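# Move glass graduated cylinder from shelf bench to cart tray

## Task

Take the graduated cylinder that sits on the bench with shelves and set it standing upright in the top tray of the cart. At the end its foot must sit on the tray's floor itself, not on top of the foot of another cylinder, and every other cylinder must also be left standing in the tray. The task fails if any graduated cylinder tips over, touches the room's floor, drops more than a few centimetres or is struck hard, since they are glass. It also fails if any bottle or jar is left knocked over, or if the robot falls over or ends up tilted.

## Robot and tools

ROBOT. A TidyBot++ mobile base (0.54 m long, 0.50 m wide, 0.38 m high, four powered casters) carrying a single seven-joint arm with a two-finger gripper. The shoulder sits 0.12 m ahead of the base centre, 0.68 m up. Arm segments: upper arm 0.42 m, forearm 0.31 m, hand 0.31 m. Cameras: base_camera (fixed on the base, looking forward) and wrist_camera (fisheye, looking where the hand points). At the start the arm is folded, hand pointing down, sticking out up to 0.08 m past the base front. A downward-pointing hand can reach at most about 0.94 m above the floor, and only close to the base.

FRAMES. Base frame: origin on the floor below the base centre, x forward, y left, z up, metres. The odometry frame is the base frame as it was when the scene began. hand_pose is the point between the finger pads; its z axis runs out along the fingers and the fingers close along its y axis.

move. One action plus optional "cameras" (list of base_camera, wrist_camera or all; omitted means all, [] means none) and "blocking" (true or omitted: return when everything is at rest; false: return after about 0.5 s while motion continues).
- base: an object with any of translate_m (forward +, metres, -2 to 2), strafe_m (left +, metres, -2 to 2), rotate_rad (counter-clockwise from above +, radians, -6.3 to 6.3). These are offsets from where the base stands when the command starts, measured along its axes then. A base move times out after 14 s.
- joints: an object of absolute targets by name, in radians: joint_1_rad (any angle; positive turns the arm clockwise from above, opposite to heading), joint_2_rad -2.249 to 2.249 (shoulder, 0 = upper arm vertical), joint_3_rad (any angle), joint_4_rad -2.579 to 2.579 (elbow), joint_5_rad (any angle), joint_6_rad -2.099 to 2.099 (wrist), joint_7_rad (any angle; at 1.57 with hand down the fingers open left-right), and gripper_pos 0 (open, pad gap about 85 mm) to 1 (closed). Any-angle joints take the shorter way; send steps under half a turn.
- target: one list of seven numbers, an absolute hand pose in the base frame: x, y, z in metres, then quaternion qw, qx, qy, qz, same layout as hand_pose. With target, joints may contain only gripper_pos.
- speeds: caps for this action only: translate_m or strafe_m 0.05 to 0.5 m/s (give only one of these when both are used), rotate_rad 0.1 to 1.57 rad/s.
Unknown keys make the call invalid; out-of-range values make it refused. A refusal, or an uncommanded stop, cancels the remaining move, wait and finished_scene calls of that reply.

wait(seconds 0 to 10, cameras): lets time pass and returns the state; wait(0) shows an unblocked move's progress in "earlier move". stop(cameras): brakes all running motions, which then report "stopped". zoom_image(camera, region [x0, y0, x1, y1] in pixels from the top-left, at most 504 by 504). read_manual(section "licences") only gives licence text. finished_scene(scene: this scene's number, 1 or 2) ends the scene irreversibly; the goal must hold without the robot.

RESULTS. "move" says done or the worst status. base_status, joint_status, hand_status: done, moving, off_target (rested away from target, may still push), contact_stop, time_out, not_followed, stopped, torque_fault, limit_stop_at_motor_heat. hand_status is done within 10 mm and 2 degrees. "joint command not followed" (with "cause:") means a self-collision check held the arm; "pose unreachable" means a target was withheld. on_its_own lists uncommanded behaviour. base_odometry counts wheel turns only (slip counts as travel); base_tilt is in degrees, forward and right positive. joint_positions are readings; hand_target is where the hand would be with all joints at target. motor_effort is percent of maximum, with the last action's peak in brackets. "pictures" names the images in order. ARM HIT means the arm struck the base or itself. MOTOR HOT warns of heating; OVER-TEMPERATURE FAULT means the arm sags for 30 to 60 s, then resend targets.

PRACTICE. Most hand moves end off_target by up to about 3 cm; correct by adding (wanted minus hand_pose) to the last target. To hold the hand, resend hand_target, not hand_pose. The arm sags under load and never steers around obstacles; it keeps pushing whatever it hits. Targets low and close in front of the base can drive the arm into the base. When a held object lands on a surface, hand_pose nearly stops falling while commands go lower; watch motor_effort and the cameras. Closed fingertips reach about 20 mm past the hand point.

AVOID. Dropping or releasing the glass cylinder above the tray floor, knocking it against shelves or other cylinders, hitting bottles or jars, squeezing hard on something still resting on a surface, swinging a load fast. Do not drive or rotate the base while the arm is caught on something above about 0.6 m, or reach far out from folded over nearby furniture, or swing a stretched arm sideways: the robot can tip. Torque limits are 104.5 N m (joints 1 to 4) and 51.3 N m (5 to 7); exceeding one halts the arm for 10 s. A blocked base keeps shoving until it times out. Loose objects may occasionally get a brief push from outside.

Each tool is called after "Request:" as name(argument=value, ...), one argument or row to a line, values as JSON.

## Session

Request:
move(
)

Scene clock: 0.00 s.
base_odometry: x=+0.000 y=+0.000 heading=+0.000
base_tilt: forward=-0.4 right=+0.3
base_status: not commanded
joint_positions: joint_1_rad=-0.017 joint_2_rad=-0.331 joint_3_rad=+3.132 joint_4_rad=-2.502 joint_5_rad=-0.003 joint_6_rad=-0.868 joint_7_rad=+1.524 gripper_pos=+0.000
joint_status: not commanded
motor_effort: joint_1_rad=+1 joint_2_rad=-2 joint_3_rad=+0 joint_4_rad=+14 joint_5_rad=+0 joint_6_rad=+1 joint_7_rad=-1
hand_pose: x=+0.2732 y=+0.0058 z=+0.5924 quat_wxyz=(-0.002, +0.999, -0.011, +0.051) (m; base frame)
hand_target: x=+0.2727 y=+0.0058 z=+0.5921 quat_wxyz=(-0.002, +0.999, -0.011, +0.051) (m; base frame)
hand_status: not commanded
pictures: base_camera, wrist_camera

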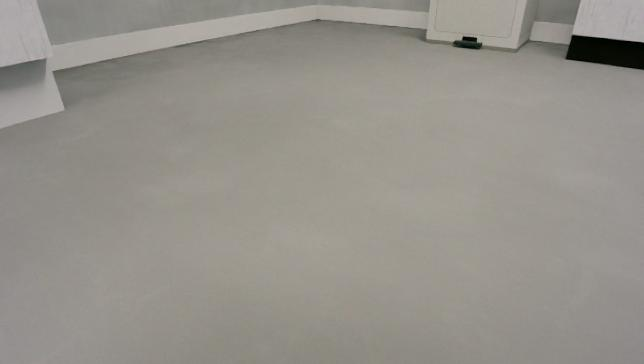

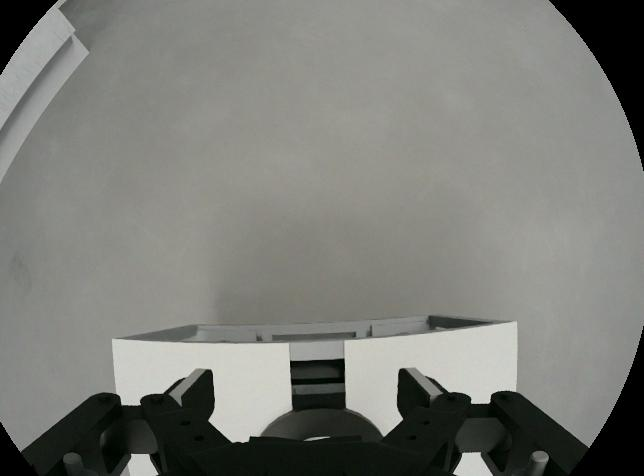

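Request:
move(
  joints={"joint_6_rad": 0.35},
)

Request:
move(
  base={"rotate_rad": 1.4},
)

Request:
move(
  base={"rotate_rad": 1.7},
)

Request:
move(
  base={"rotate_rad": 1.6},
)

Scene clock: 2.07 s.
move: done
base_odometry: x=+0.000 y=+0.000 heading=+0.000
base_tilt: forward=-0.4 right=+0.2
base_status: not commanded
joint_positions: joint_1_rad=-0.017 joint_2_rad=-0.331 joint_3_rad=+3.132 joint_4_rad=-2.499 joint_5_rad=-0.003 joint_6_rad=+0.294 joint_7_rad=+1.524 gripper_pos=+0.000
joint_status: all done
motor_effort: joint_1_rad=+1(2) joint_2_rad=-7(7) joint_3_rad=+0(1) joint_4_rad=+19(20) joint_5_rad=+0(0) joint_6_rad=+8(9) joint_7_rad=-1(1)
hand_pose: x=+0.5390 y=+0.0124 z=+0.8100 quat_wxyz=(-0.021, +0.806, -0.009, +0.592) (m; base frame)
hand_target: x=+0.5427 y=+0.0125 z=+0.8242 quat_wxyz=(-0.021, +0.790, -0.009, +0.612) (m; base frame)
hand_status: not commanded
pictures: base_camera, wrist_camera

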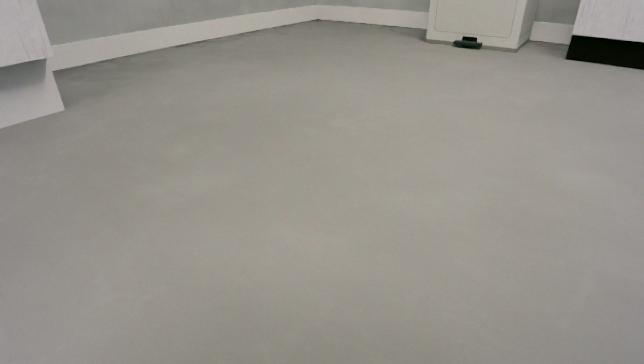

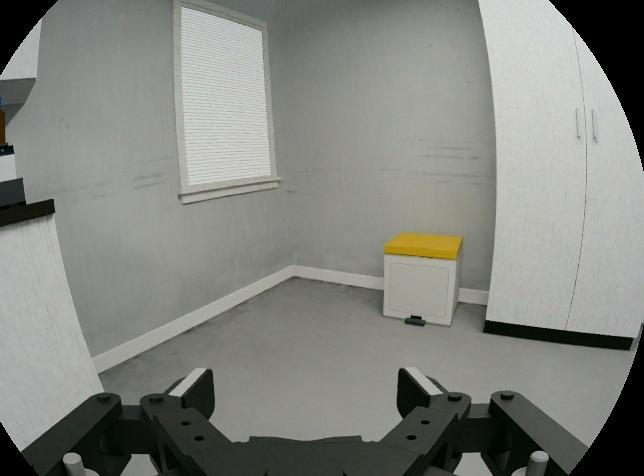

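Scene clock: 4.23 s.
move: done
base_odometry: x=+0.000 y=+0.000 heading=+1.399
base_tilt: forward=-0.4 right=+0.2
base_status: done
joint_positions: joint_1_rad=-0.017 joint_2_rad=-0.331 joint_3_rad=+3.132 joint_4_rad=-2.499 joint_5_rad=-0.003 joint_6_rad=+0.294 joint_7_rad=+1.524 gripper_pos=+0.000
joint_status: not commanded
motor_effort: joint_1_rad=+1(2) joint_2_rad=-6(7) joint_3_rad=+0(2) joint_4_rad=+19(20) joint_5_rad=+0(1) joint_6_rad=+8(9) joint_7_rad=-1(1)
hand_pose: x=+0.5390 y=+0.0124 z=+0.8101 quat_wxyz=(-0.021, +0.806, -0.009, +0.592) (m; base frame)
hand_target: x=+0.5427 y=+0.0125 z=+0.8242 quat_wxyz=(-0.021, +0.790, -0.009, +0.612) (m; base frame)
hand_status: not commanded
pictures: base_camera, wrist_camera

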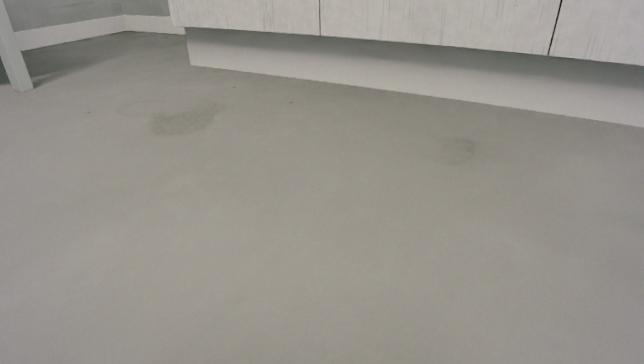

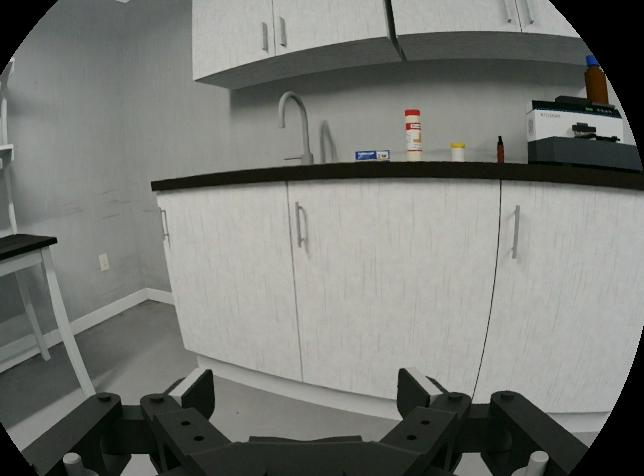

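Scene clock: 6.60 s.
move: done
base_odometry: x=+0.000 y=+0.000 heading=+3.099
base_tilt: forward=-0.4 right=+0.2
base_status: done
joint_positions: joint_1_rad=-0.017 joint_2_rad=-0.331 joint_3_rad=+3.132 joint_4_rad=-2.499 joint_5_rad=-0.003 joint_6_rad=+0.295 joint_7_rad=+1.524 gripper_pos=+0.000
joint_status: not commanded
motor_effort: joint_1_rad=+1(2) joint_2_rad=-6(8) joint_3_rad=+0(1) joint_4_rad=+19(20) joint_5_rad=+0(1) joint_6_rad=+8(9) joint_7_rad=-1(1)
hand_pose: x=+0.5391 y=+0.0124 z=+0.8102 quat_wxyz=(-0.021, +0.806, -0.009, +0.592) (m; base frame)
hand_target: x=+0.5427 y=+0.0125 z=+0.8242 quat_wxyz=(-0.021, +0.790, -0.009, +0.612) (m; base frame)
hand_status: not commanded
pictures: base_camera, wrist_camera

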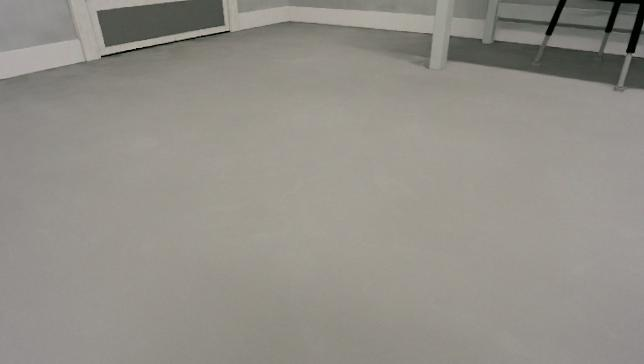

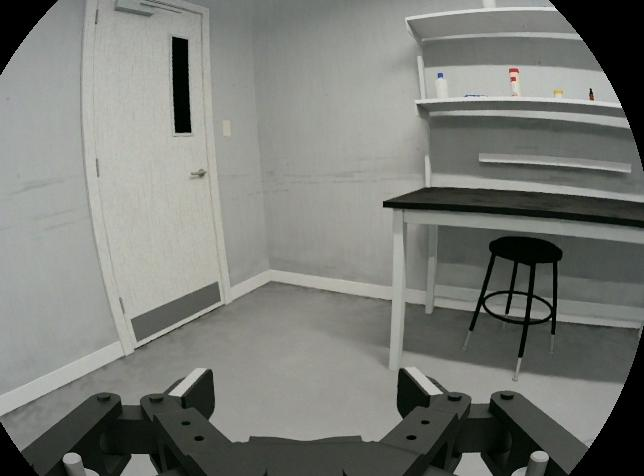

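Scene clock: 8.90 s.
move: done
base_odometry: x=+0.000 y=+0.000 heading=-1.585
base_tilt: forward=-0.4 right=+0.3
base_status: done
joint_positions: joint_1_rad=-0.017 joint_2_rad=-0.331 joint_3_rad=+3.132 joint_4_rad=-2.499 joint_5_rad=-0.003 joint_6_rad=+0.295 joint_7_rad=+1.524 gripper_pos=+0.000
joint_status: not commanded
motor_effort: joint_1_rad=+1(2) joint_2_rad=-6(8) joint_3_rad=+0(2) joint_4_rad=+19(20) joint_5_rad=+0(1) joint_6_rad=+8(9) joint_7_rad=-1(1)
hand_pose: x=+0.5391 y=+0.0125 z=+0.8103 quat_wxyz=(-0.021, +0.805, -0.009, +0.592) (m; base frame)
hand_target: x=+0.5427 y=+0.0125 z=+0.8242 quat_wxyz=(-0.021, +0.790, -0.009, +0.612) (m; base frame)
hand_status: not commanded
pictures: base_camera, wrist_camera

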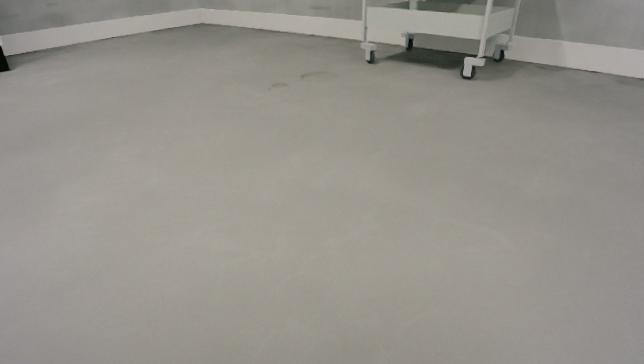

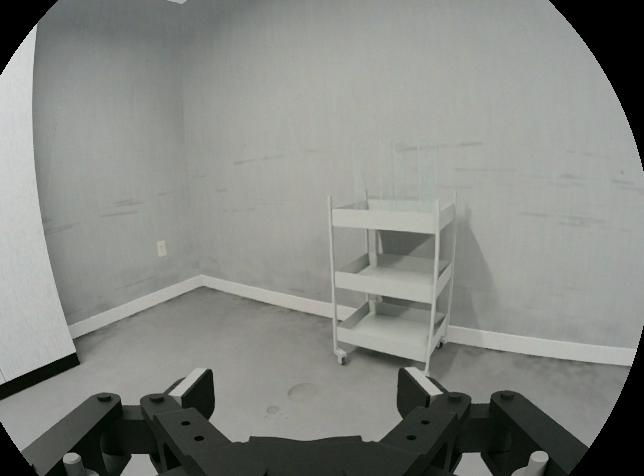

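Request:
zoom_image(
  camera="wrist_camera",
  region=[310, 120, 490, 260],
)

Request:
move(
  base={"rotate_rad": -2.3},
)

Scaled by 2.800.

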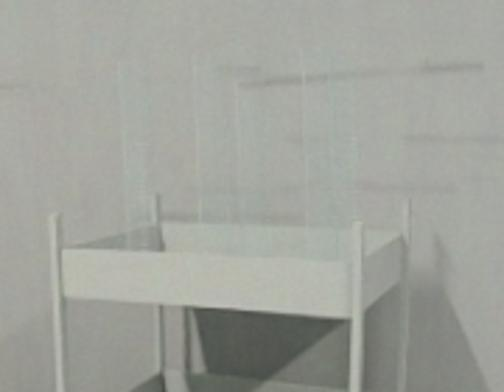

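Scene clock: 11.97 s.
move: done
base_odometry: x=+0.000 y=+0.000 heading=+2.399
base_tilt: forward=-0.4 right=+0.2
base_status: done
joint_positions: joint_1_rad=-0.017 joint_2_rad=-0.331 joint_3_rad=+3.132 joint_4_rad=-2.499 joint_5_rad=-0.003 joint_6_rad=+0.295 joint_7_rad=+1.524 gripper_pos=+0.000
joint_status: not commanded
motor_effort: joint_1_rad=+1(2) joint_2_rad=-6(8) joint_3_rad=+0(2) joint_4_rad=+18(19) joint_5_rad=+0(1) joint_6_rad=+8(9) joint_7_rad=-1(1)
hand_pose: x=+0.5391 y=+0.0124 z=+0.8104 quat_wxyz=(-0.021, +0.805, -0.009, +0.592) (m; base frame)
hand_target: x=+0.5427 y=+0.0125 z=+0.8242 quat_wxyz=(-0.021, +0.790, -0.009, +0.612) (m; base frame)
hand_status: not commanded
pictures: base_camera, wrist_camera

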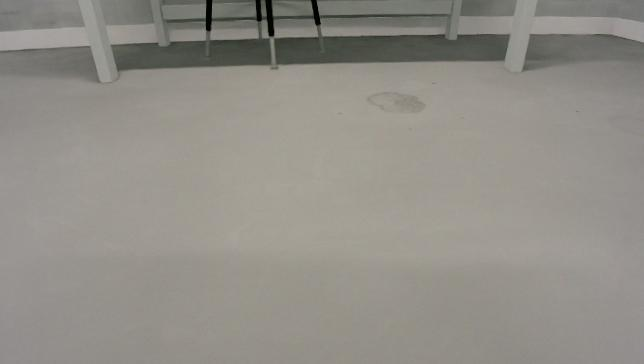

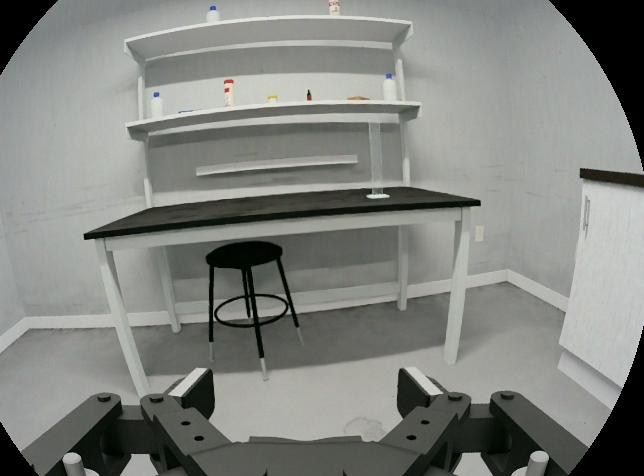

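Request:
zoom_image(
  camera="wrist_camera",
  region=[300, 60, 500, 240],
)

Scaled by 2.520.

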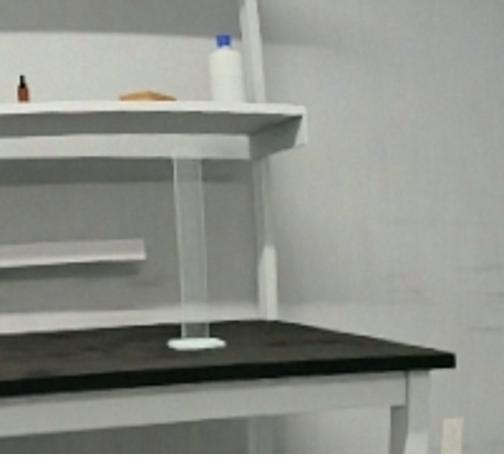

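Request:
move(
  base={"translate_m": 0.538, "strafe_m": -0.40, "rotate_rad": 0.09},
)

Request:
zoom_image(
  camera="wrist_camera",
  region=[200, 20, 460, 220],
)

Scene clock: 16.20 s.
move: done
base_odometry: x=-0.126 y=+0.659 heading=+2.489
base_tilt: forward=-0.4 right=+0.3
base_status: done
joint_positions: joint_1_rad=-0.017 joint_2_rad=-0.333 joint_3_rad=+3.131 joint_4_rad=-2.499 joint_5_rad=-0.003 joint_6_rad=+0.296 joint_7_rad=+1.524 gripper_pos=+0.000
joint_status: not commanded
motor_effort: joint_1_rad=+1(3) joint_2_rad=-7(8) joint_3_rad=+0(3) joint_4_rad=+19(20) joint_5_rad=+0(0) joint_6_rad=+8(9) joint_7_rad=-1(1)
hand_pose: x=+0.5390 y=+0.0128 z=+0.8113 quat_wxyz=(-0.021, +0.805, -0.008, +0.593) (m; base frame)
hand_target: x=+0.5427 y=+0.0125 z=+0.8242 quat_wxyz=(-0.021, +0.790, -0.009, +0.612) (m; base frame)
hand_status: not commanded
pictures: base_camera, wrist_camera

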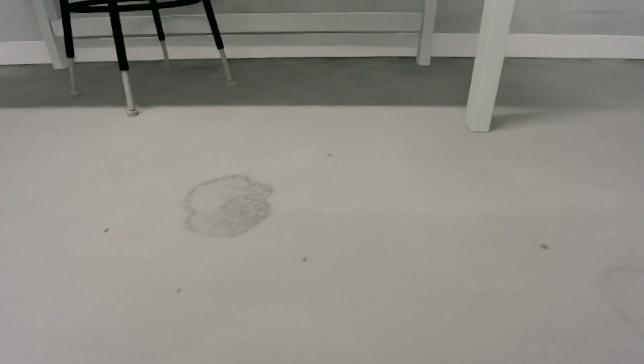

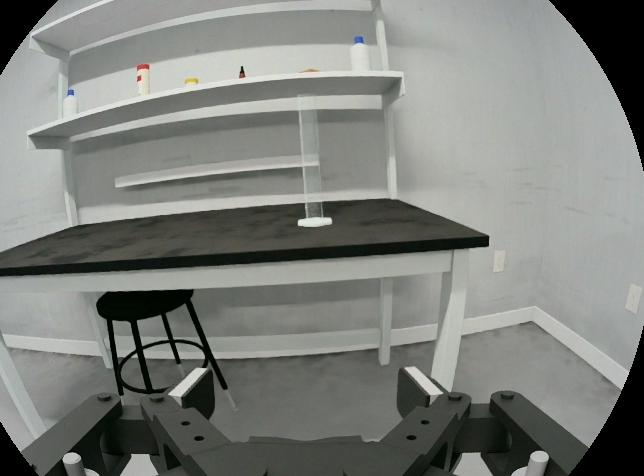

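Scaled by 1.938.

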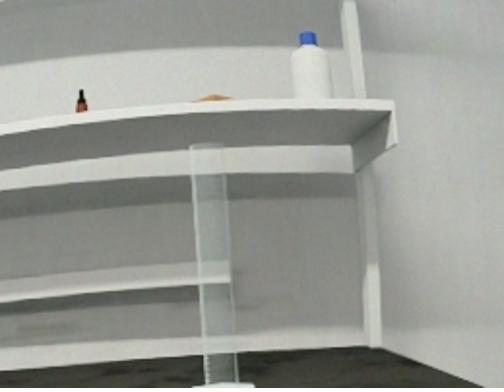

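Request:
move(
  joints={"joint_1_rad": 0.007, "joint_2_rad": 0.053, "joint_3_rad": 3.1416, "joint_4_rad": -2.258, "joint_5_rad": 0.0, "joint_6_rad": 0.79, "joint_7_rad": 1.57},
)

Request:
zoom_image(
  camera="wrist_camera",
  region=[200, 40, 440, 300],
)

Scene clock: 19.27 s.
move: done
base_odometry: x=-0.126 y=+0.659 heading=+2.489
base_tilt: forward=-0.4 right=+0.3
base_status: not commanded
joint_positions: joint_1_rad=-0.010 joint_2_rad=+0.038 joint_3_rad=+3.131 joint_4_rad=-2.269 joint_5_rad=-0.003 joint_6_rad=+0.731 joint_7_rad=+1.525 gripper_pos=+0.000
joint_status: all done
motor_effort: joint_1_rad=+1(2) joint_2_rad=-18(20) joint_3_rad=-1(1) joint_4_rad=+18(20) joint_5_rad=+0(1) joint_6_rad=+8(10) joint_7_rad=-1(1)
hand_pose: x=+0.6789 y=+0.0124 z=+0.8899 quat_wxyz=(-0.024, +0.709, -0.011, +0.705) (m; base frame)
hand_target: x=+0.6843 y=-0.0026 z=+0.9055 quat_wxyz=(+0.002, +0.689, -0.003, +0.725) (m; base frame)
hand_status: not commanded
pictures: base_camera, wrist_camera

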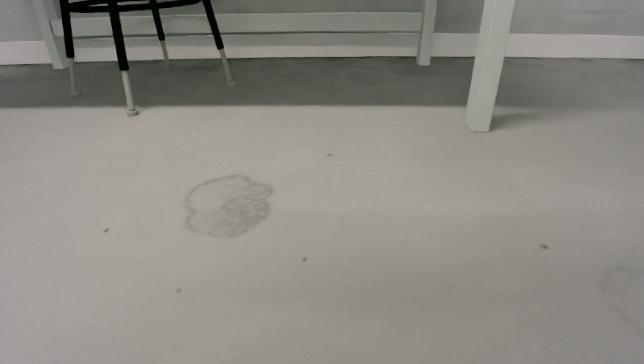

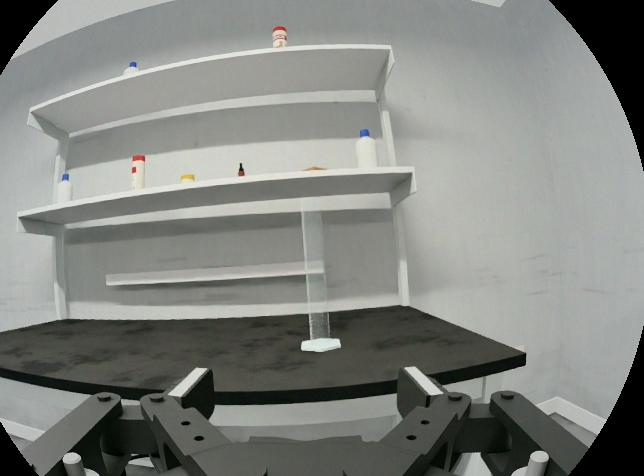

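Scaled by 1.938.

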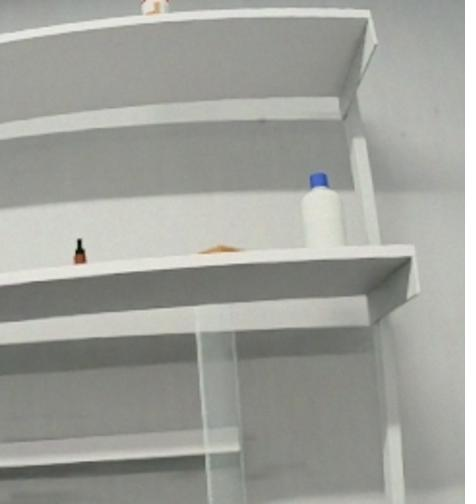

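Request:
move(
  joints={"joint_1_rad": 0.018, "joint_3_rad": 3.152, "joint_7_rad": 1.62},
  base={"translate_m": 0.33},
)

Request:
zoom_image(
  camera="wrist_camera",
  region=[200, 40, 440, 400],
)

Scene clock: 21.33 s.
move: done
base_odometry: x=-0.388 y=+0.859 heading=+2.488
base_tilt: forward=-0.4 right=+0.2
base_status: done
joint_positions: joint_1_rad=+0.003 joint_2_rad=+0.048 joint_3_rad=+3.137 joint_4_rad=-2.262 joint_5_rad=-0.003 joint_6_rad=+0.736 joint_7_rad=+1.579 gripper_pos=+0.000
joint_status: all done
motor_effort: joint_1_rad=+1(2) joint_2_rad=-19(21) joint_3_rad=-1(1) joint_4_rad=+17(19) joint_5_rad=+0(1) joint_6_rad=+8(9) joint_7_rad=-1(1)
hand_pose: x=+0.6827 y=+0.0015 z=+0.8889 quat_wxyz=(+0.002, +0.709, +0.002, +0.706) (m; base frame)
hand_target: x=+0.6842 y=-0.0146 z=+0.9055 quat_wxyz=(+0.028, +0.689, +0.007, +0.724) (m; base frame)
hand_status: not commanded
pictures: base_camera, wrist_camera

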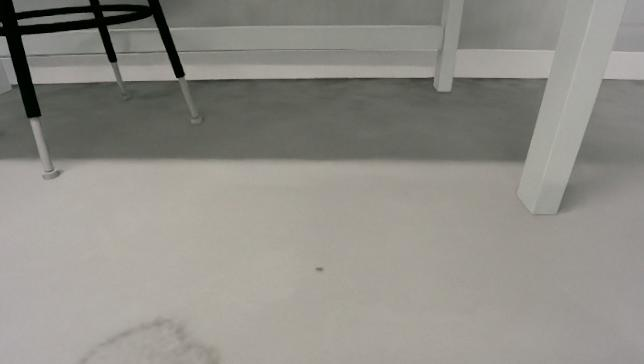

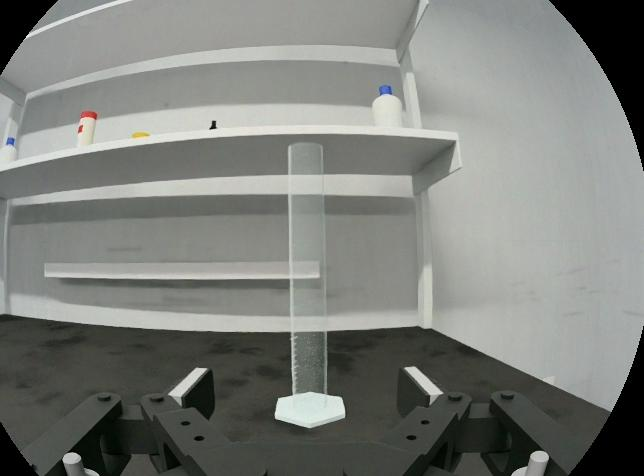

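Scaled by 1.400.

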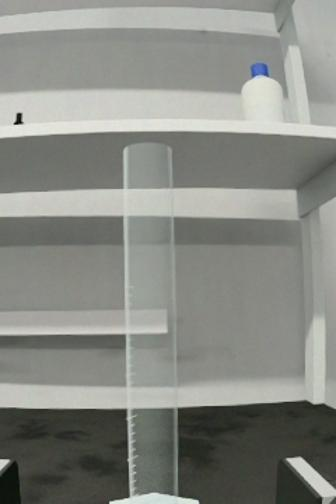

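Request:
move(
  base={"translate_m": 0.285, "strafe_m": -0.006},
  speeds={"translate_m": 0.25},
)

Scene clock: 24.33 s.
move: done
base_odometry: x=-0.611 y=+1.037 heading=+2.488
base_tilt: forward=-0.5 right=+0.3
base_status: done
joint_positions: joint_1_rad=+0.003 joint_2_rad=+0.047 joint_3_rad=+3.137 joint_4_rad=-2.262 joint_5_rad=-0.003 joint_6_rad=+0.737 joint_7_rad=+1.579 gripper_pos=+0.000
joint_status: not commanded
motor_effort: joint_1_rad=+1(2) joint_2_rad=-18(21) joint_3_rad=-1(1) joint_4_rad=+18(19) joint_5_rad=+0(1) joint_6_rad=+8(9) joint_7_rad=-1(1)
hand_pose: x=+0.6826 y=+0.0014 z=+0.8905 quat_wxyz=(+0.002, +0.707, +0.002, +0.707) (m; base frame)
hand_target: x=+0.6842 y=-0.0146 z=+0.9055 quat_wxyz=(+0.028, +0.689, +0.007, +0.724) (m; base frame)
hand_status: not commanded
pictures: base_camera, wrist_camera

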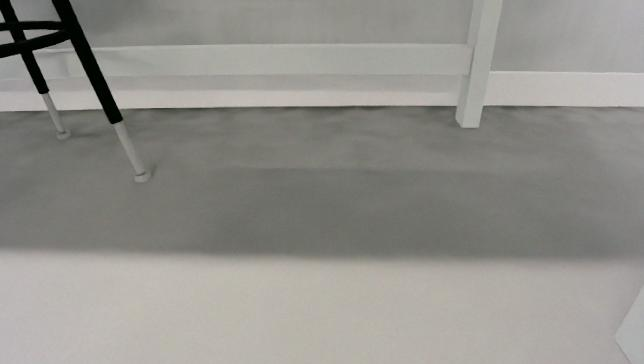

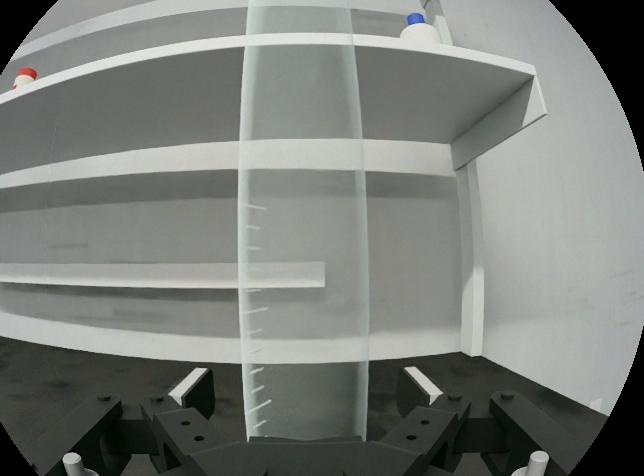

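Request:
move(
  joints={"gripper_pos": 0.5},
)

Scene clock: 25.37 s.
move: done
base_odometry: x=-0.611 y=+1.037 heading=+2.488
base_tilt: forward=-0.3 right=+0.2
base_status: not commanded
joint_positions: joint_1_rad=+0.003 joint_2_rad=+0.047 joint_3_rad=+3.137 joint_4_rad=-2.262 joint_5_rad=-0.003 joint_6_rad=+0.737 joint_7_rad=+1.579 gripper_pos=+0.500
joint_status: all done
motor_effort: joint_1_rad=+1(1) joint_2_rad=-18(19) joint_3_rad=+0(1) joint_4_rad=+17(19) joint_5_rad=+0(0) joint_6_rad=+9(10) joint_7_rad=-1(1)
hand_pose: x=+0.6826 y=+0.0014 z=+0.8905 quat_wxyz=(+0.002, +0.707, +0.002, +0.707) (m; base frame)
hand_target: x=+0.6842 y=-0.0146 z=+0.9055 quat_wxyz=(+0.028, +0.689, +0.007, +0.724) (m; base frame)
hand_status: not commanded
pictures: base_camera, wrist_camera

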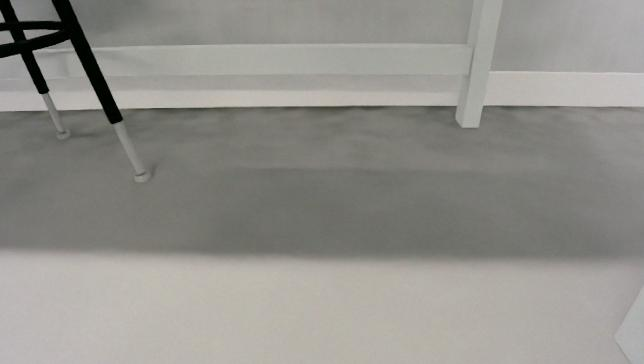

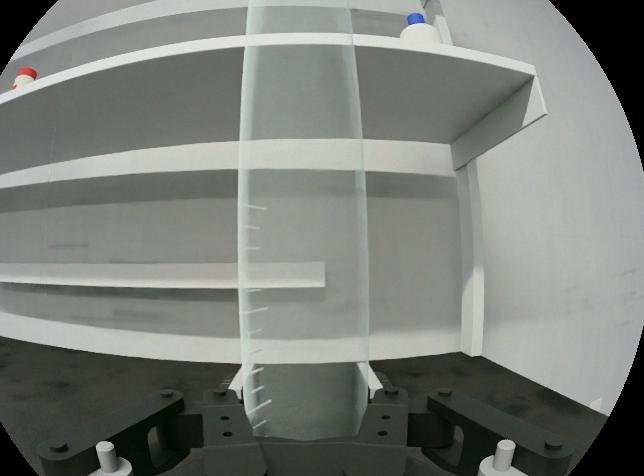

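Request:
zoom_image(
  camera="wrist_camera",
  region=[200, 330, 410, 476],
)

Scaled by 2.400.

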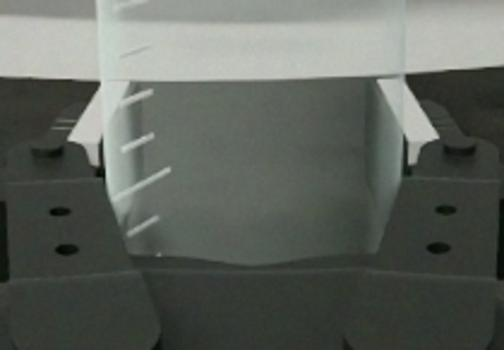

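Request:
move(
  joints={"gripper_pos": 0.3},
  base={"translate_m": -0.011},
  cameras=["wrist_camera"],
)

Request:
move(
  joints={"gripper_pos": 0.6},
  cameras=["wrist_camera"],
)

Request:
zoom_image(
  camera="wrist_camera",
  region=[200, 330, 410, 476],
)

Scene clock: 26.77 s.
move: done
base_odometry: x=-0.602 y=+1.030 heading=+2.488
base_tilt: forward=-0.4 right=+0.3
base_status: done
joint_positions: joint_1_rad=+0.003 joint_2_rad=+0.042 joint_3_rad=+3.137 joint_4_rad=-2.261 joint_5_rad=-0.003 joint_6_rad=+0.737 joint_7_rad=+1.579 gripper_pos=+0.300
joint_status: all done
motor_effort: joint_1_rad=+1(1) joint_2_rad=-18(21) joint_3_rad=-1(1) joint_4_rad=+18(19) joint_5_rad=+0(0) joint_6_rad=+9(10) joint_7_rad=-1(1)
hand_pose: x=+0.6818 y=+0.0014 z=+0.8934 quat_wxyz=(+0.002, +0.706, +0.002, +0.709) (m; base frame)
hand_target: x=+0.6842 y=-0.0146 z=+0.9055 quat_wxyz=(+0.028, +0.689, +0.007, +0.724) (m; base frame)
hand_status: not commanded
pictures: wrist_camera

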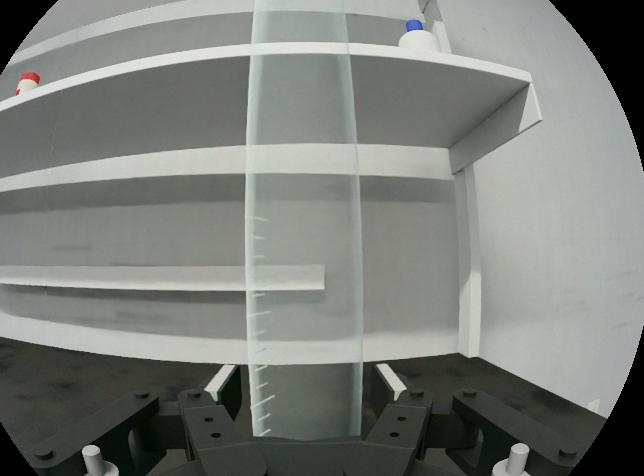

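Scene clock: 27.47 s.
move: off_target
base_odometry: x=-0.602 y=+1.030 heading=+2.488
base_tilt: forward=-0.3 right=+0.2
base_status: not commanded
joint_positions: joint_1_rad=+0.003 joint_2_rad=+0.042 joint_3_rad=+3.137 joint_4_rad=-2.261 joint_5_rad=-0.003 joint_6_rad=+0.737 joint_7_rad=+1.579 gripper_pos=+0.544
joint_status: gripper_pos off_target (ended at +0.544, target +0.600)
motor_effort: joint_1_rad=+1(1) joint_2_rad=-18(19) joint_3_rad=+0(1) joint_4_rad=+18(18) joint_5_rad=+0(0) joint_6_rad=+9(9) joint_7_rad=-1(1)
hand_pose: x=+0.6818 y=+0.0014 z=+0.8934 quat_wxyz=(+0.002, +0.705, +0.002, +0.709) (m; base frame)
hand_target: x=+0.6842 y=-0.0146 z=+0.9055 quat_wxyz=(+0.028, +0.689, +0.007, +0.724) (m; base frame)
hand_status: not commanded
pictures: wrist_camera

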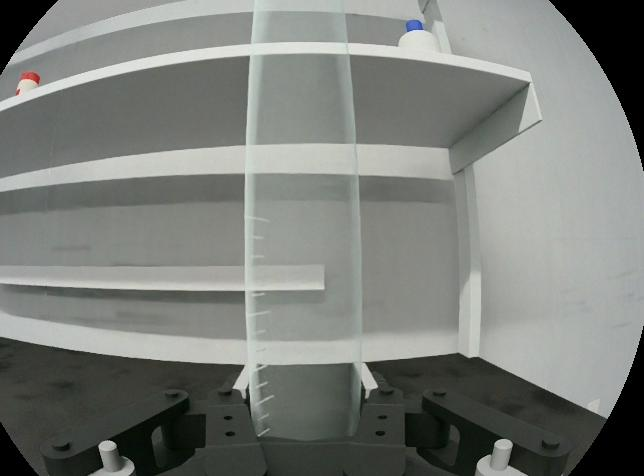

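Scaled by 2.400.

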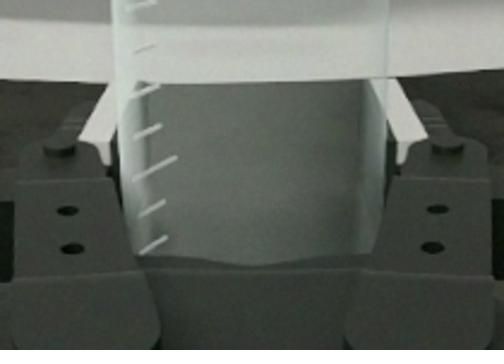

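Request:
move(
  joints={"joint_2_rad": -0.005, "joint_4_rad": -2.192, "joint_6_rad": 0.663, "gripper_pos": 0.65},
)

Scene clock: 28.87 s.
move: off_target
base_odometry: x=-0.602 y=+1.030 heading=+2.488
base_tilt: forward=-0.4 right=+0.2
base_status: not commanded
joint_positions: joint_1_rad=+0.003 joint_2_rad=+0.003 joint_3_rad=+3.137 joint_4_rad=-2.208 joint_5_rad=-0.003 joint_6_rad=+0.681 joint_7_rad=+1.579 gripper_pos=+0.544
joint_status: gripper_pos off_target (ended at +0.544, target +0.650); the others done
motor_effort: joint_1_rad=+1(1) joint_2_rad=-19(23) joint_3_rad=+0(1) joint_4_rad=+21(21) joint_5_rad=+0(0) joint_6_rad=+10(11) joint_7_rad=-1(1)
hand_pose: x=+0.6834 y=+0.0015 z=+0.9272 quat_wxyz=(+0.002, +0.693, +0.002, +0.721) (m; base frame)
hand_target: x=+0.6843 y=-0.0147 z=+0.9355 quat_wxyz=(+0.028, +0.690, +0.007, +0.723) (m; base frame)
hand_status: not commanded
pictures: base_camera, wrist_camera

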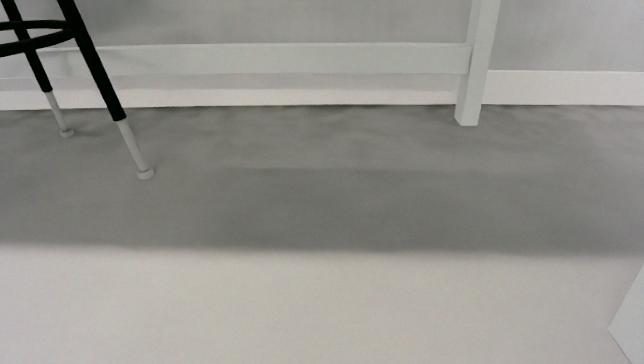

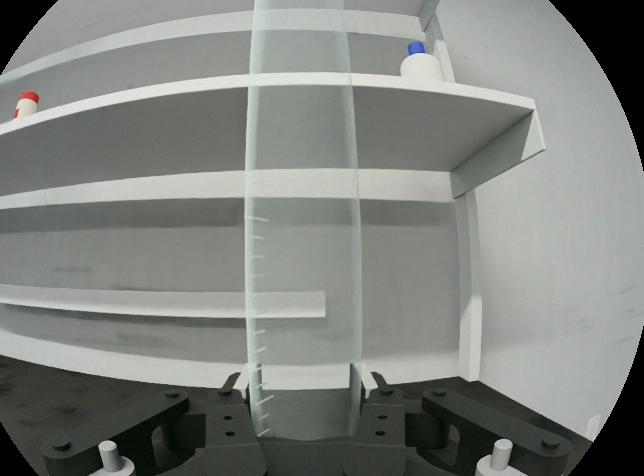

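Request:
move(
  joints={"gripper_pos": 0.7},
  base={"translate_m": -0.3},
  speeds={"translate_m": 0.3},
  cameras=["wrist_camera"],
)

Scene clock: 31.43 s.
move: off_target
base_odometry: x=-0.364 y=+0.848 heading=+2.489
base_tilt: forward=-0.4 right=+0.3
base_status: done
joint_positions: joint_1_rad=+0.005 joint_2_rad=-0.005 joint_3_rad=+3.138 joint_4_rad=-2.205 joint_5_rad=-0.003 joint_6_rad=+0.681 joint_7_rad=+1.579 gripper_pos=+0.544
joint_status: gripper_pos off_target (ended at +0.544, target +0.700)
motor_effort: joint_1_rad=+1(2) joint_2_rad=-20(23) joint_3_rad=+0(1) joint_4_rad=+21(22) joint_5_rad=+0(1) joint_6_rad=+11(11) joint_7_rad=-1(1)
hand_pose: x=+0.6820 y=-0.0001 z=+0.9334 quat_wxyz=(+0.003, +0.689, +0.001, +0.725) (m; base frame)
hand_target: x=+0.6843 y=-0.0147 z=+0.9355 quat_wxyz=(+0.028, +0.690, +0.007, +0.723) (m; base frame)
hand_status: not commanded
pictures: wrist_camera

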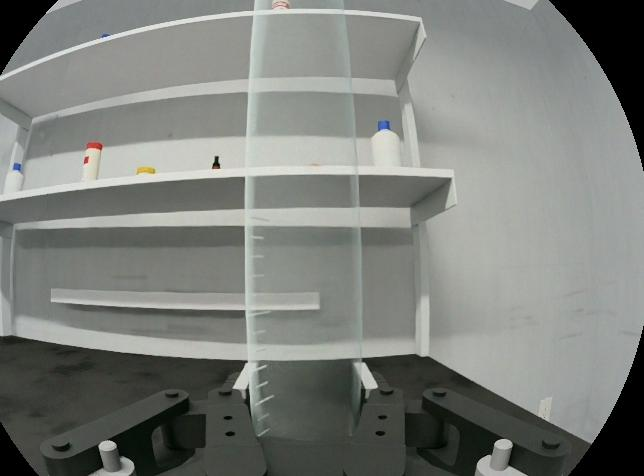

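Request:
move(
  base={"translate_m": -1.454, "strafe_m": 0.871, "rotate_rad": 1.594},
  speeds={"rotate_rad": 0.7, "translate_m": 0.45},
)

Request:
zoom_image(
  camera="wrist_camera",
  region=[180, 120, 460, 380],
)

Scene clock: 36.67 s.
move: done
base_odometry: x=+0.262 y=-0.727 heading=-2.200
base_tilt: forward=-0.5 right=+0.1
base_status: done
joint_positions: joint_1_rad=+0.017 joint_2_rad=-0.002 joint_3_rad=+3.151 joint_4_rad=-2.205 joint_5_rad=-0.003 joint_6_rad=+0.681 joint_7_rad=+1.579 gripper_pos=+0.544
joint_status: not commanded
motor_effort: joint_1_rad=+1(3) joint_2_rad=-19(22) joint_3_rad=+0(4) joint_4_rad=+21(22) joint_5_rad=+0(2) joint_6_rad=+11(12) joint_7_rad=-1(1)
hand_pose: x=+0.6825 y=-0.0143 z=+0.9322 quat_wxyz=(+0.012, +0.689, -0.008, +0.724) (m; base frame)
hand_target: x=+0.6843 y=-0.0147 z=+0.9355 quat_wxyz=(+0.028, +0.690, +0.007, +0.723) (m; base frame)
hand_status: not commanded
pictures: base_camera, wrist_camera

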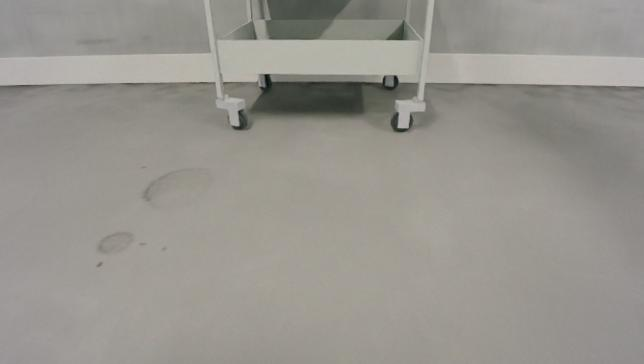

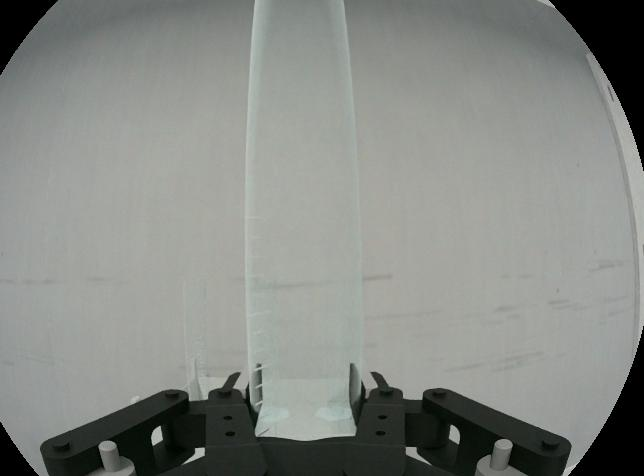

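Scaled by 1.800.

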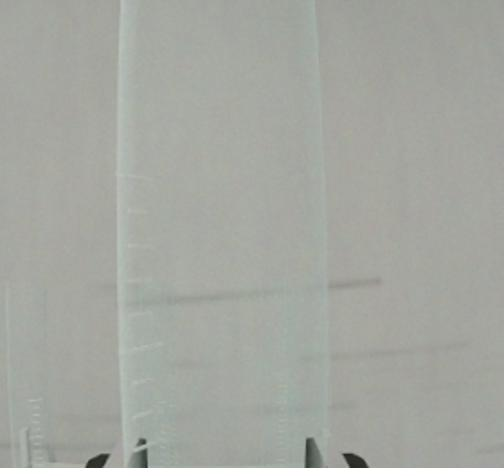

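Request:
move(
  joints={"joint_1_rad": 0.45, "joint_2_rad": -0.447, "joint_4_rad": -1.786, "joint_6_rad": -0.668},
)

Request:
zoom_image(
  camera="wrist_camera",
  region=[40, 100, 340, 400],
)

Scene clock: 39.47 s.
move: done
base_odometry: x=+0.262 y=-0.727 heading=-2.200
base_tilt: forward=-0.4 right=+0.1
base_status: not commanded
joint_positions: joint_1_rad=+0.434 joint_2_rad=-0.443 joint_3_rad=+3.151 joint_4_rad=-1.804 joint_5_rad=-0.003 joint_6_rad=-0.610 joint_7_rad=+1.579 gripper_pos=+0.544
joint_status: all done
motor_effort: joint_1_rad=+1(3) joint_2_rad=-6(22) joint_3_rad=+0(1) joint_4_rad=+23(25) joint_5_rad=+0(1) joint_6_rad=+10(12) joint_7_rad=-1(1)
hand_pose: x=+0.4931 y=-0.1768 z=+1.0064 quat_wxyz=(+0.120, +0.813, -0.181, +0.539) (m; base frame)
hand_target: x=+0.4832 y=-0.1803 z=+1.0020 quat_wxyz=(+0.133, +0.825, -0.173, +0.521) (m; base frame)
hand_status: not commanded
pictures: base_camera, wrist_camera

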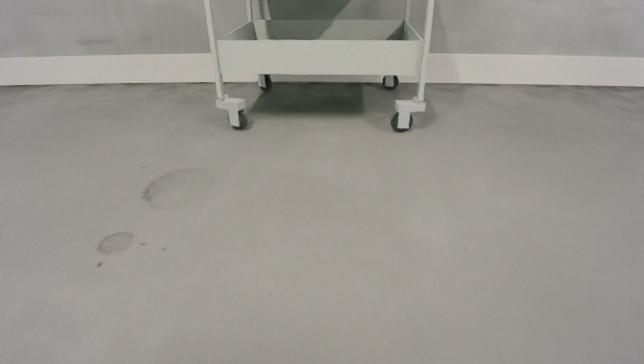

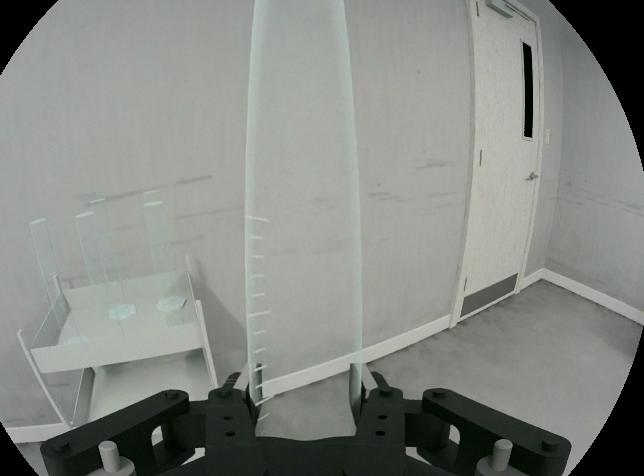

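Scaled by 1.680.

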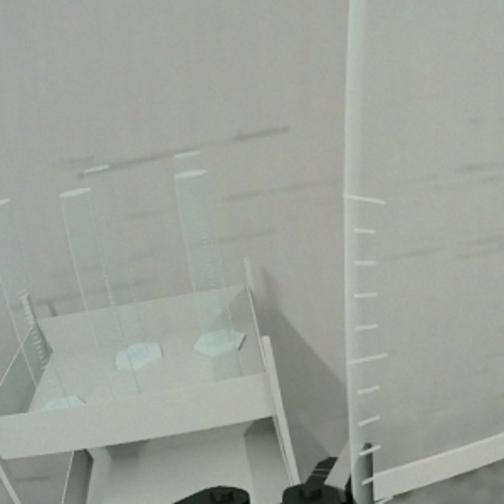

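Request:
zoom_image(
  camera="wrist_camera",
  region=[10, 170, 250, 390],
)

Scaled by 2.100.

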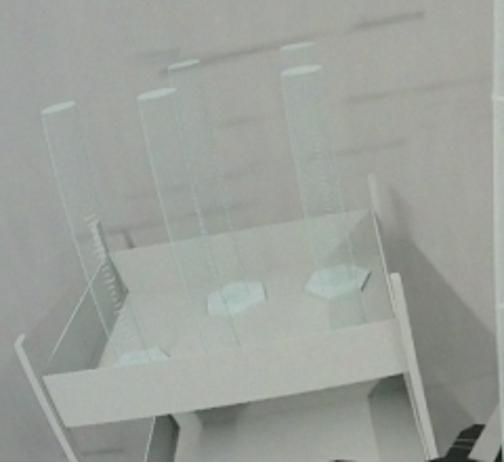

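Request:
move(
  joints={"joint_1_rad": 0.40, "joint_2_rad": -0.33, "joint_4_rad": -0.97, "joint_6_rad": -1.37},
  base={"translate_m": 0.3},
  speeds={"translate_m": 0.2},
  cameras=["wrist_camera"],
)

Request:
zoom_image(
  camera="wrist_camera",
  region=[10, 170, 310, 430],
)

Scene clock: 42.73 s.
move: done
base_odometry: x=+0.086 y=-0.970 heading=-2.200
base_tilt: forward=-0.4 right=+0.2
base_status: done
joint_positions: joint_1_rad=+0.417 joint_2_rad=-0.325 joint_3_rad=+3.151 joint_4_rad=-0.989 joint_5_rad=-0.003 joint_6_rad=-1.313 joint_7_rad=+1.579 gripper_pos=+0.544
joint_status: all done
motor_effort: joint_1_rad=+1(2) joint_2_rad=-4(7) joint_3_rad=+0(2) joint_4_rad=+17(25) joint_5_rad=+0(1) joint_6_rad=+9(11) joint_7_rad=-1(1)
hand_pose: x=+0.4338 y=-0.1421 z=+1.2049 quat_wxyz=(+0.116, +0.817, -0.174, +0.537) (m; base frame)
hand_target: x=+0.4245 y=-0.1332 z=+1.1997 quat_wxyz=(+0.121, +0.830, -0.152, +0.522) (m; base frame)
hand_status: not commanded
pictures: wrist_camera

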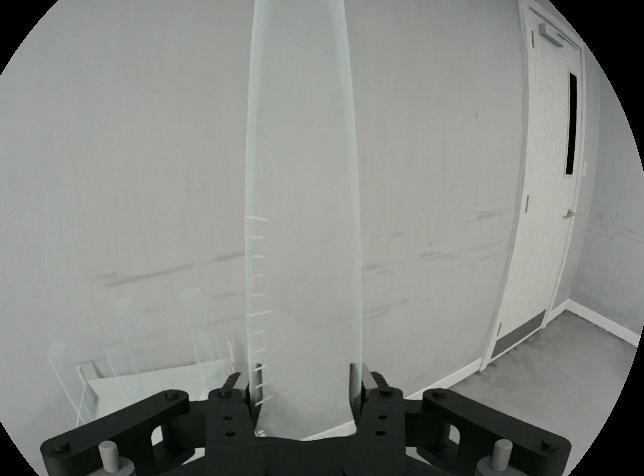

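Scaled by 1.680.

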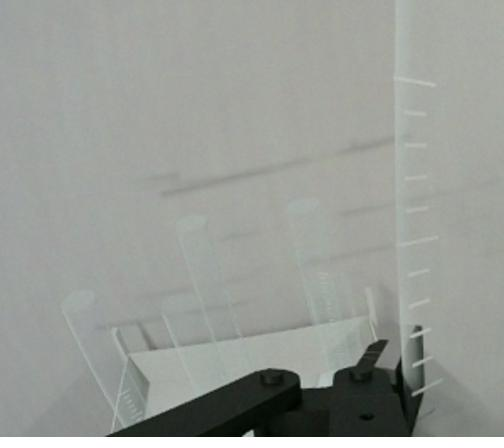

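Request:
move(
  joints={"joint_6_rad": -1.58},
  base={"translate_m": -0.12},
  speeds={"translate_m": 0.2},
  cameras=["wrist_camera"],
)

Request:
zoom_image(
  camera="wrist_camera",
  region=[10, 150, 260, 390],
)

Scene clock: 44.53 s.
move: done
base_odometry: x=+0.156 y=-0.873 heading=-2.199
base_tilt: forward=-0.4 right=+0.3
base_status: done
joint_positions: joint_1_rad=+0.416 joint_2_rad=-0.329 joint_3_rad=+3.151 joint_4_rad=-0.981 joint_5_rad=-0.003 joint_6_rad=-1.545 joint_7_rad=+1.579 gripper_pos=+0.544
joint_status: all done
motor_effort: joint_1_rad=+1(1) joint_2_rad=-3(8) joint_3_rad=+0(1) joint_4_rad=+16(19) joint_5_rad=+0(1) joint_6_rad=+10(11) joint_7_rad=-1(1)
hand_pose: x=+0.3990 y=-0.1259 z=+1.1476 quat_wxyz=(+0.095, +0.871, -0.184, +0.445) (m; base frame)
hand_target: x=+0.3936 y=-0.1195 z=+1.1439 quat_wxyz=(+0.100, +0.881, -0.161, +0.433) (m; base frame)
hand_status: not commanded
pictures: wrist_camera

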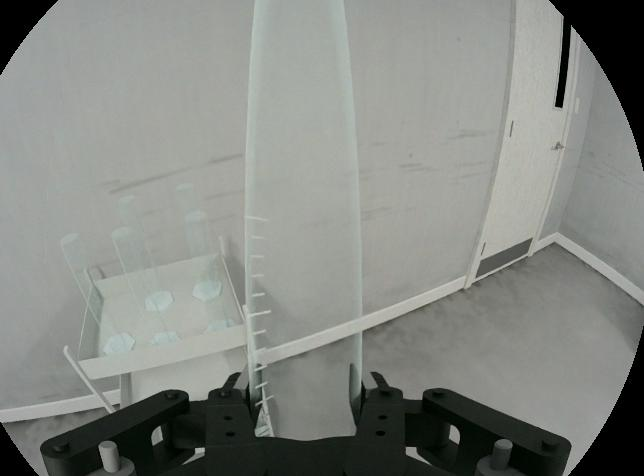

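Scaled by 2.016.

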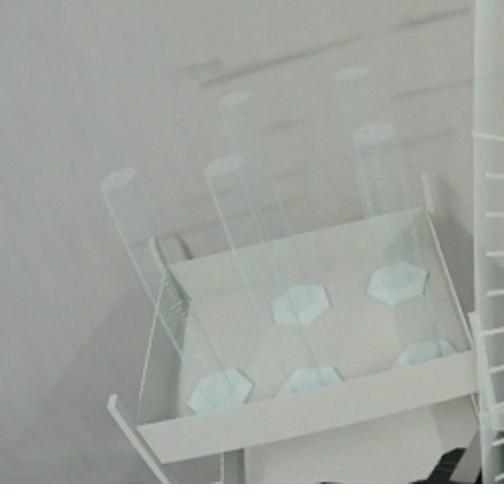

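Request:
zoom_image(
  camera="wrist_camera",
  region=[60, 235, 250, 385],
)

Scaled by 2.653.

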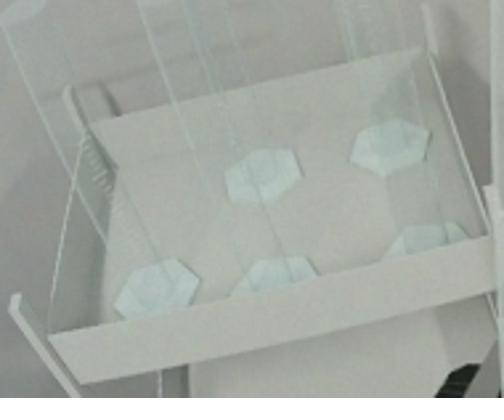

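Request:
move(
  base={"translate_m": 0.1, "strafe_m": 0.98, "rotate_rad": -1.5708},
  speeds={"rotate_rad": 0.8, "strafe_m": 0.4},
  cameras=["base_camera", "wrist_camera"],
)

Scene clock: 52.47 s.
move: done
base_odometry: x=+0.890 y=-1.531 heading=+2.512
base_tilt: forward=-0.4 right=+0.2
base_status: done
joint_positions: joint_1_rad=+0.415 joint_2_rad=-0.331 joint_3_rad=+3.151 joint_4_rad=-0.981 joint_5_rad=-0.003 joint_6_rad=-1.545 joint_7_rad=+1.579 gripper_pos=+0.544
joint_status: not commanded
motor_effort: joint_1_rad=+1(3) joint_2_rad=-3(7) joint_3_rad=+0(5) joint_4_rad=+16(17) joint_5_rad=+0(3) joint_6_rad=+8(9) joint_7_rad=-1(1)
hand_pose: x=+0.3987 y=-0.1251 z=+1.1481 quat_wxyz=(+0.095, +0.871, -0.184, +0.446) (m; base frame)
hand_target: x=+0.3936 y=-0.1195 z=+1.1439 quat_wxyz=(+0.100, +0.881, -0.161, +0.433) (m; base frame)
hand_status: not commanded
pictures: base_camera, wrist_camera

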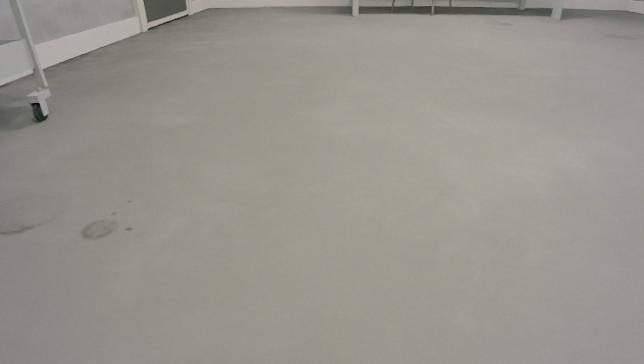

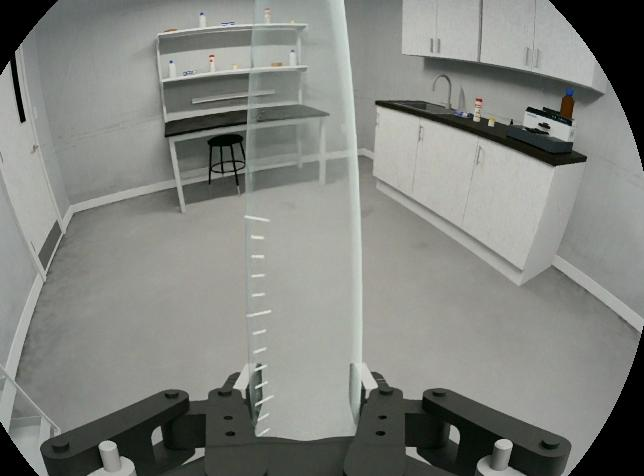

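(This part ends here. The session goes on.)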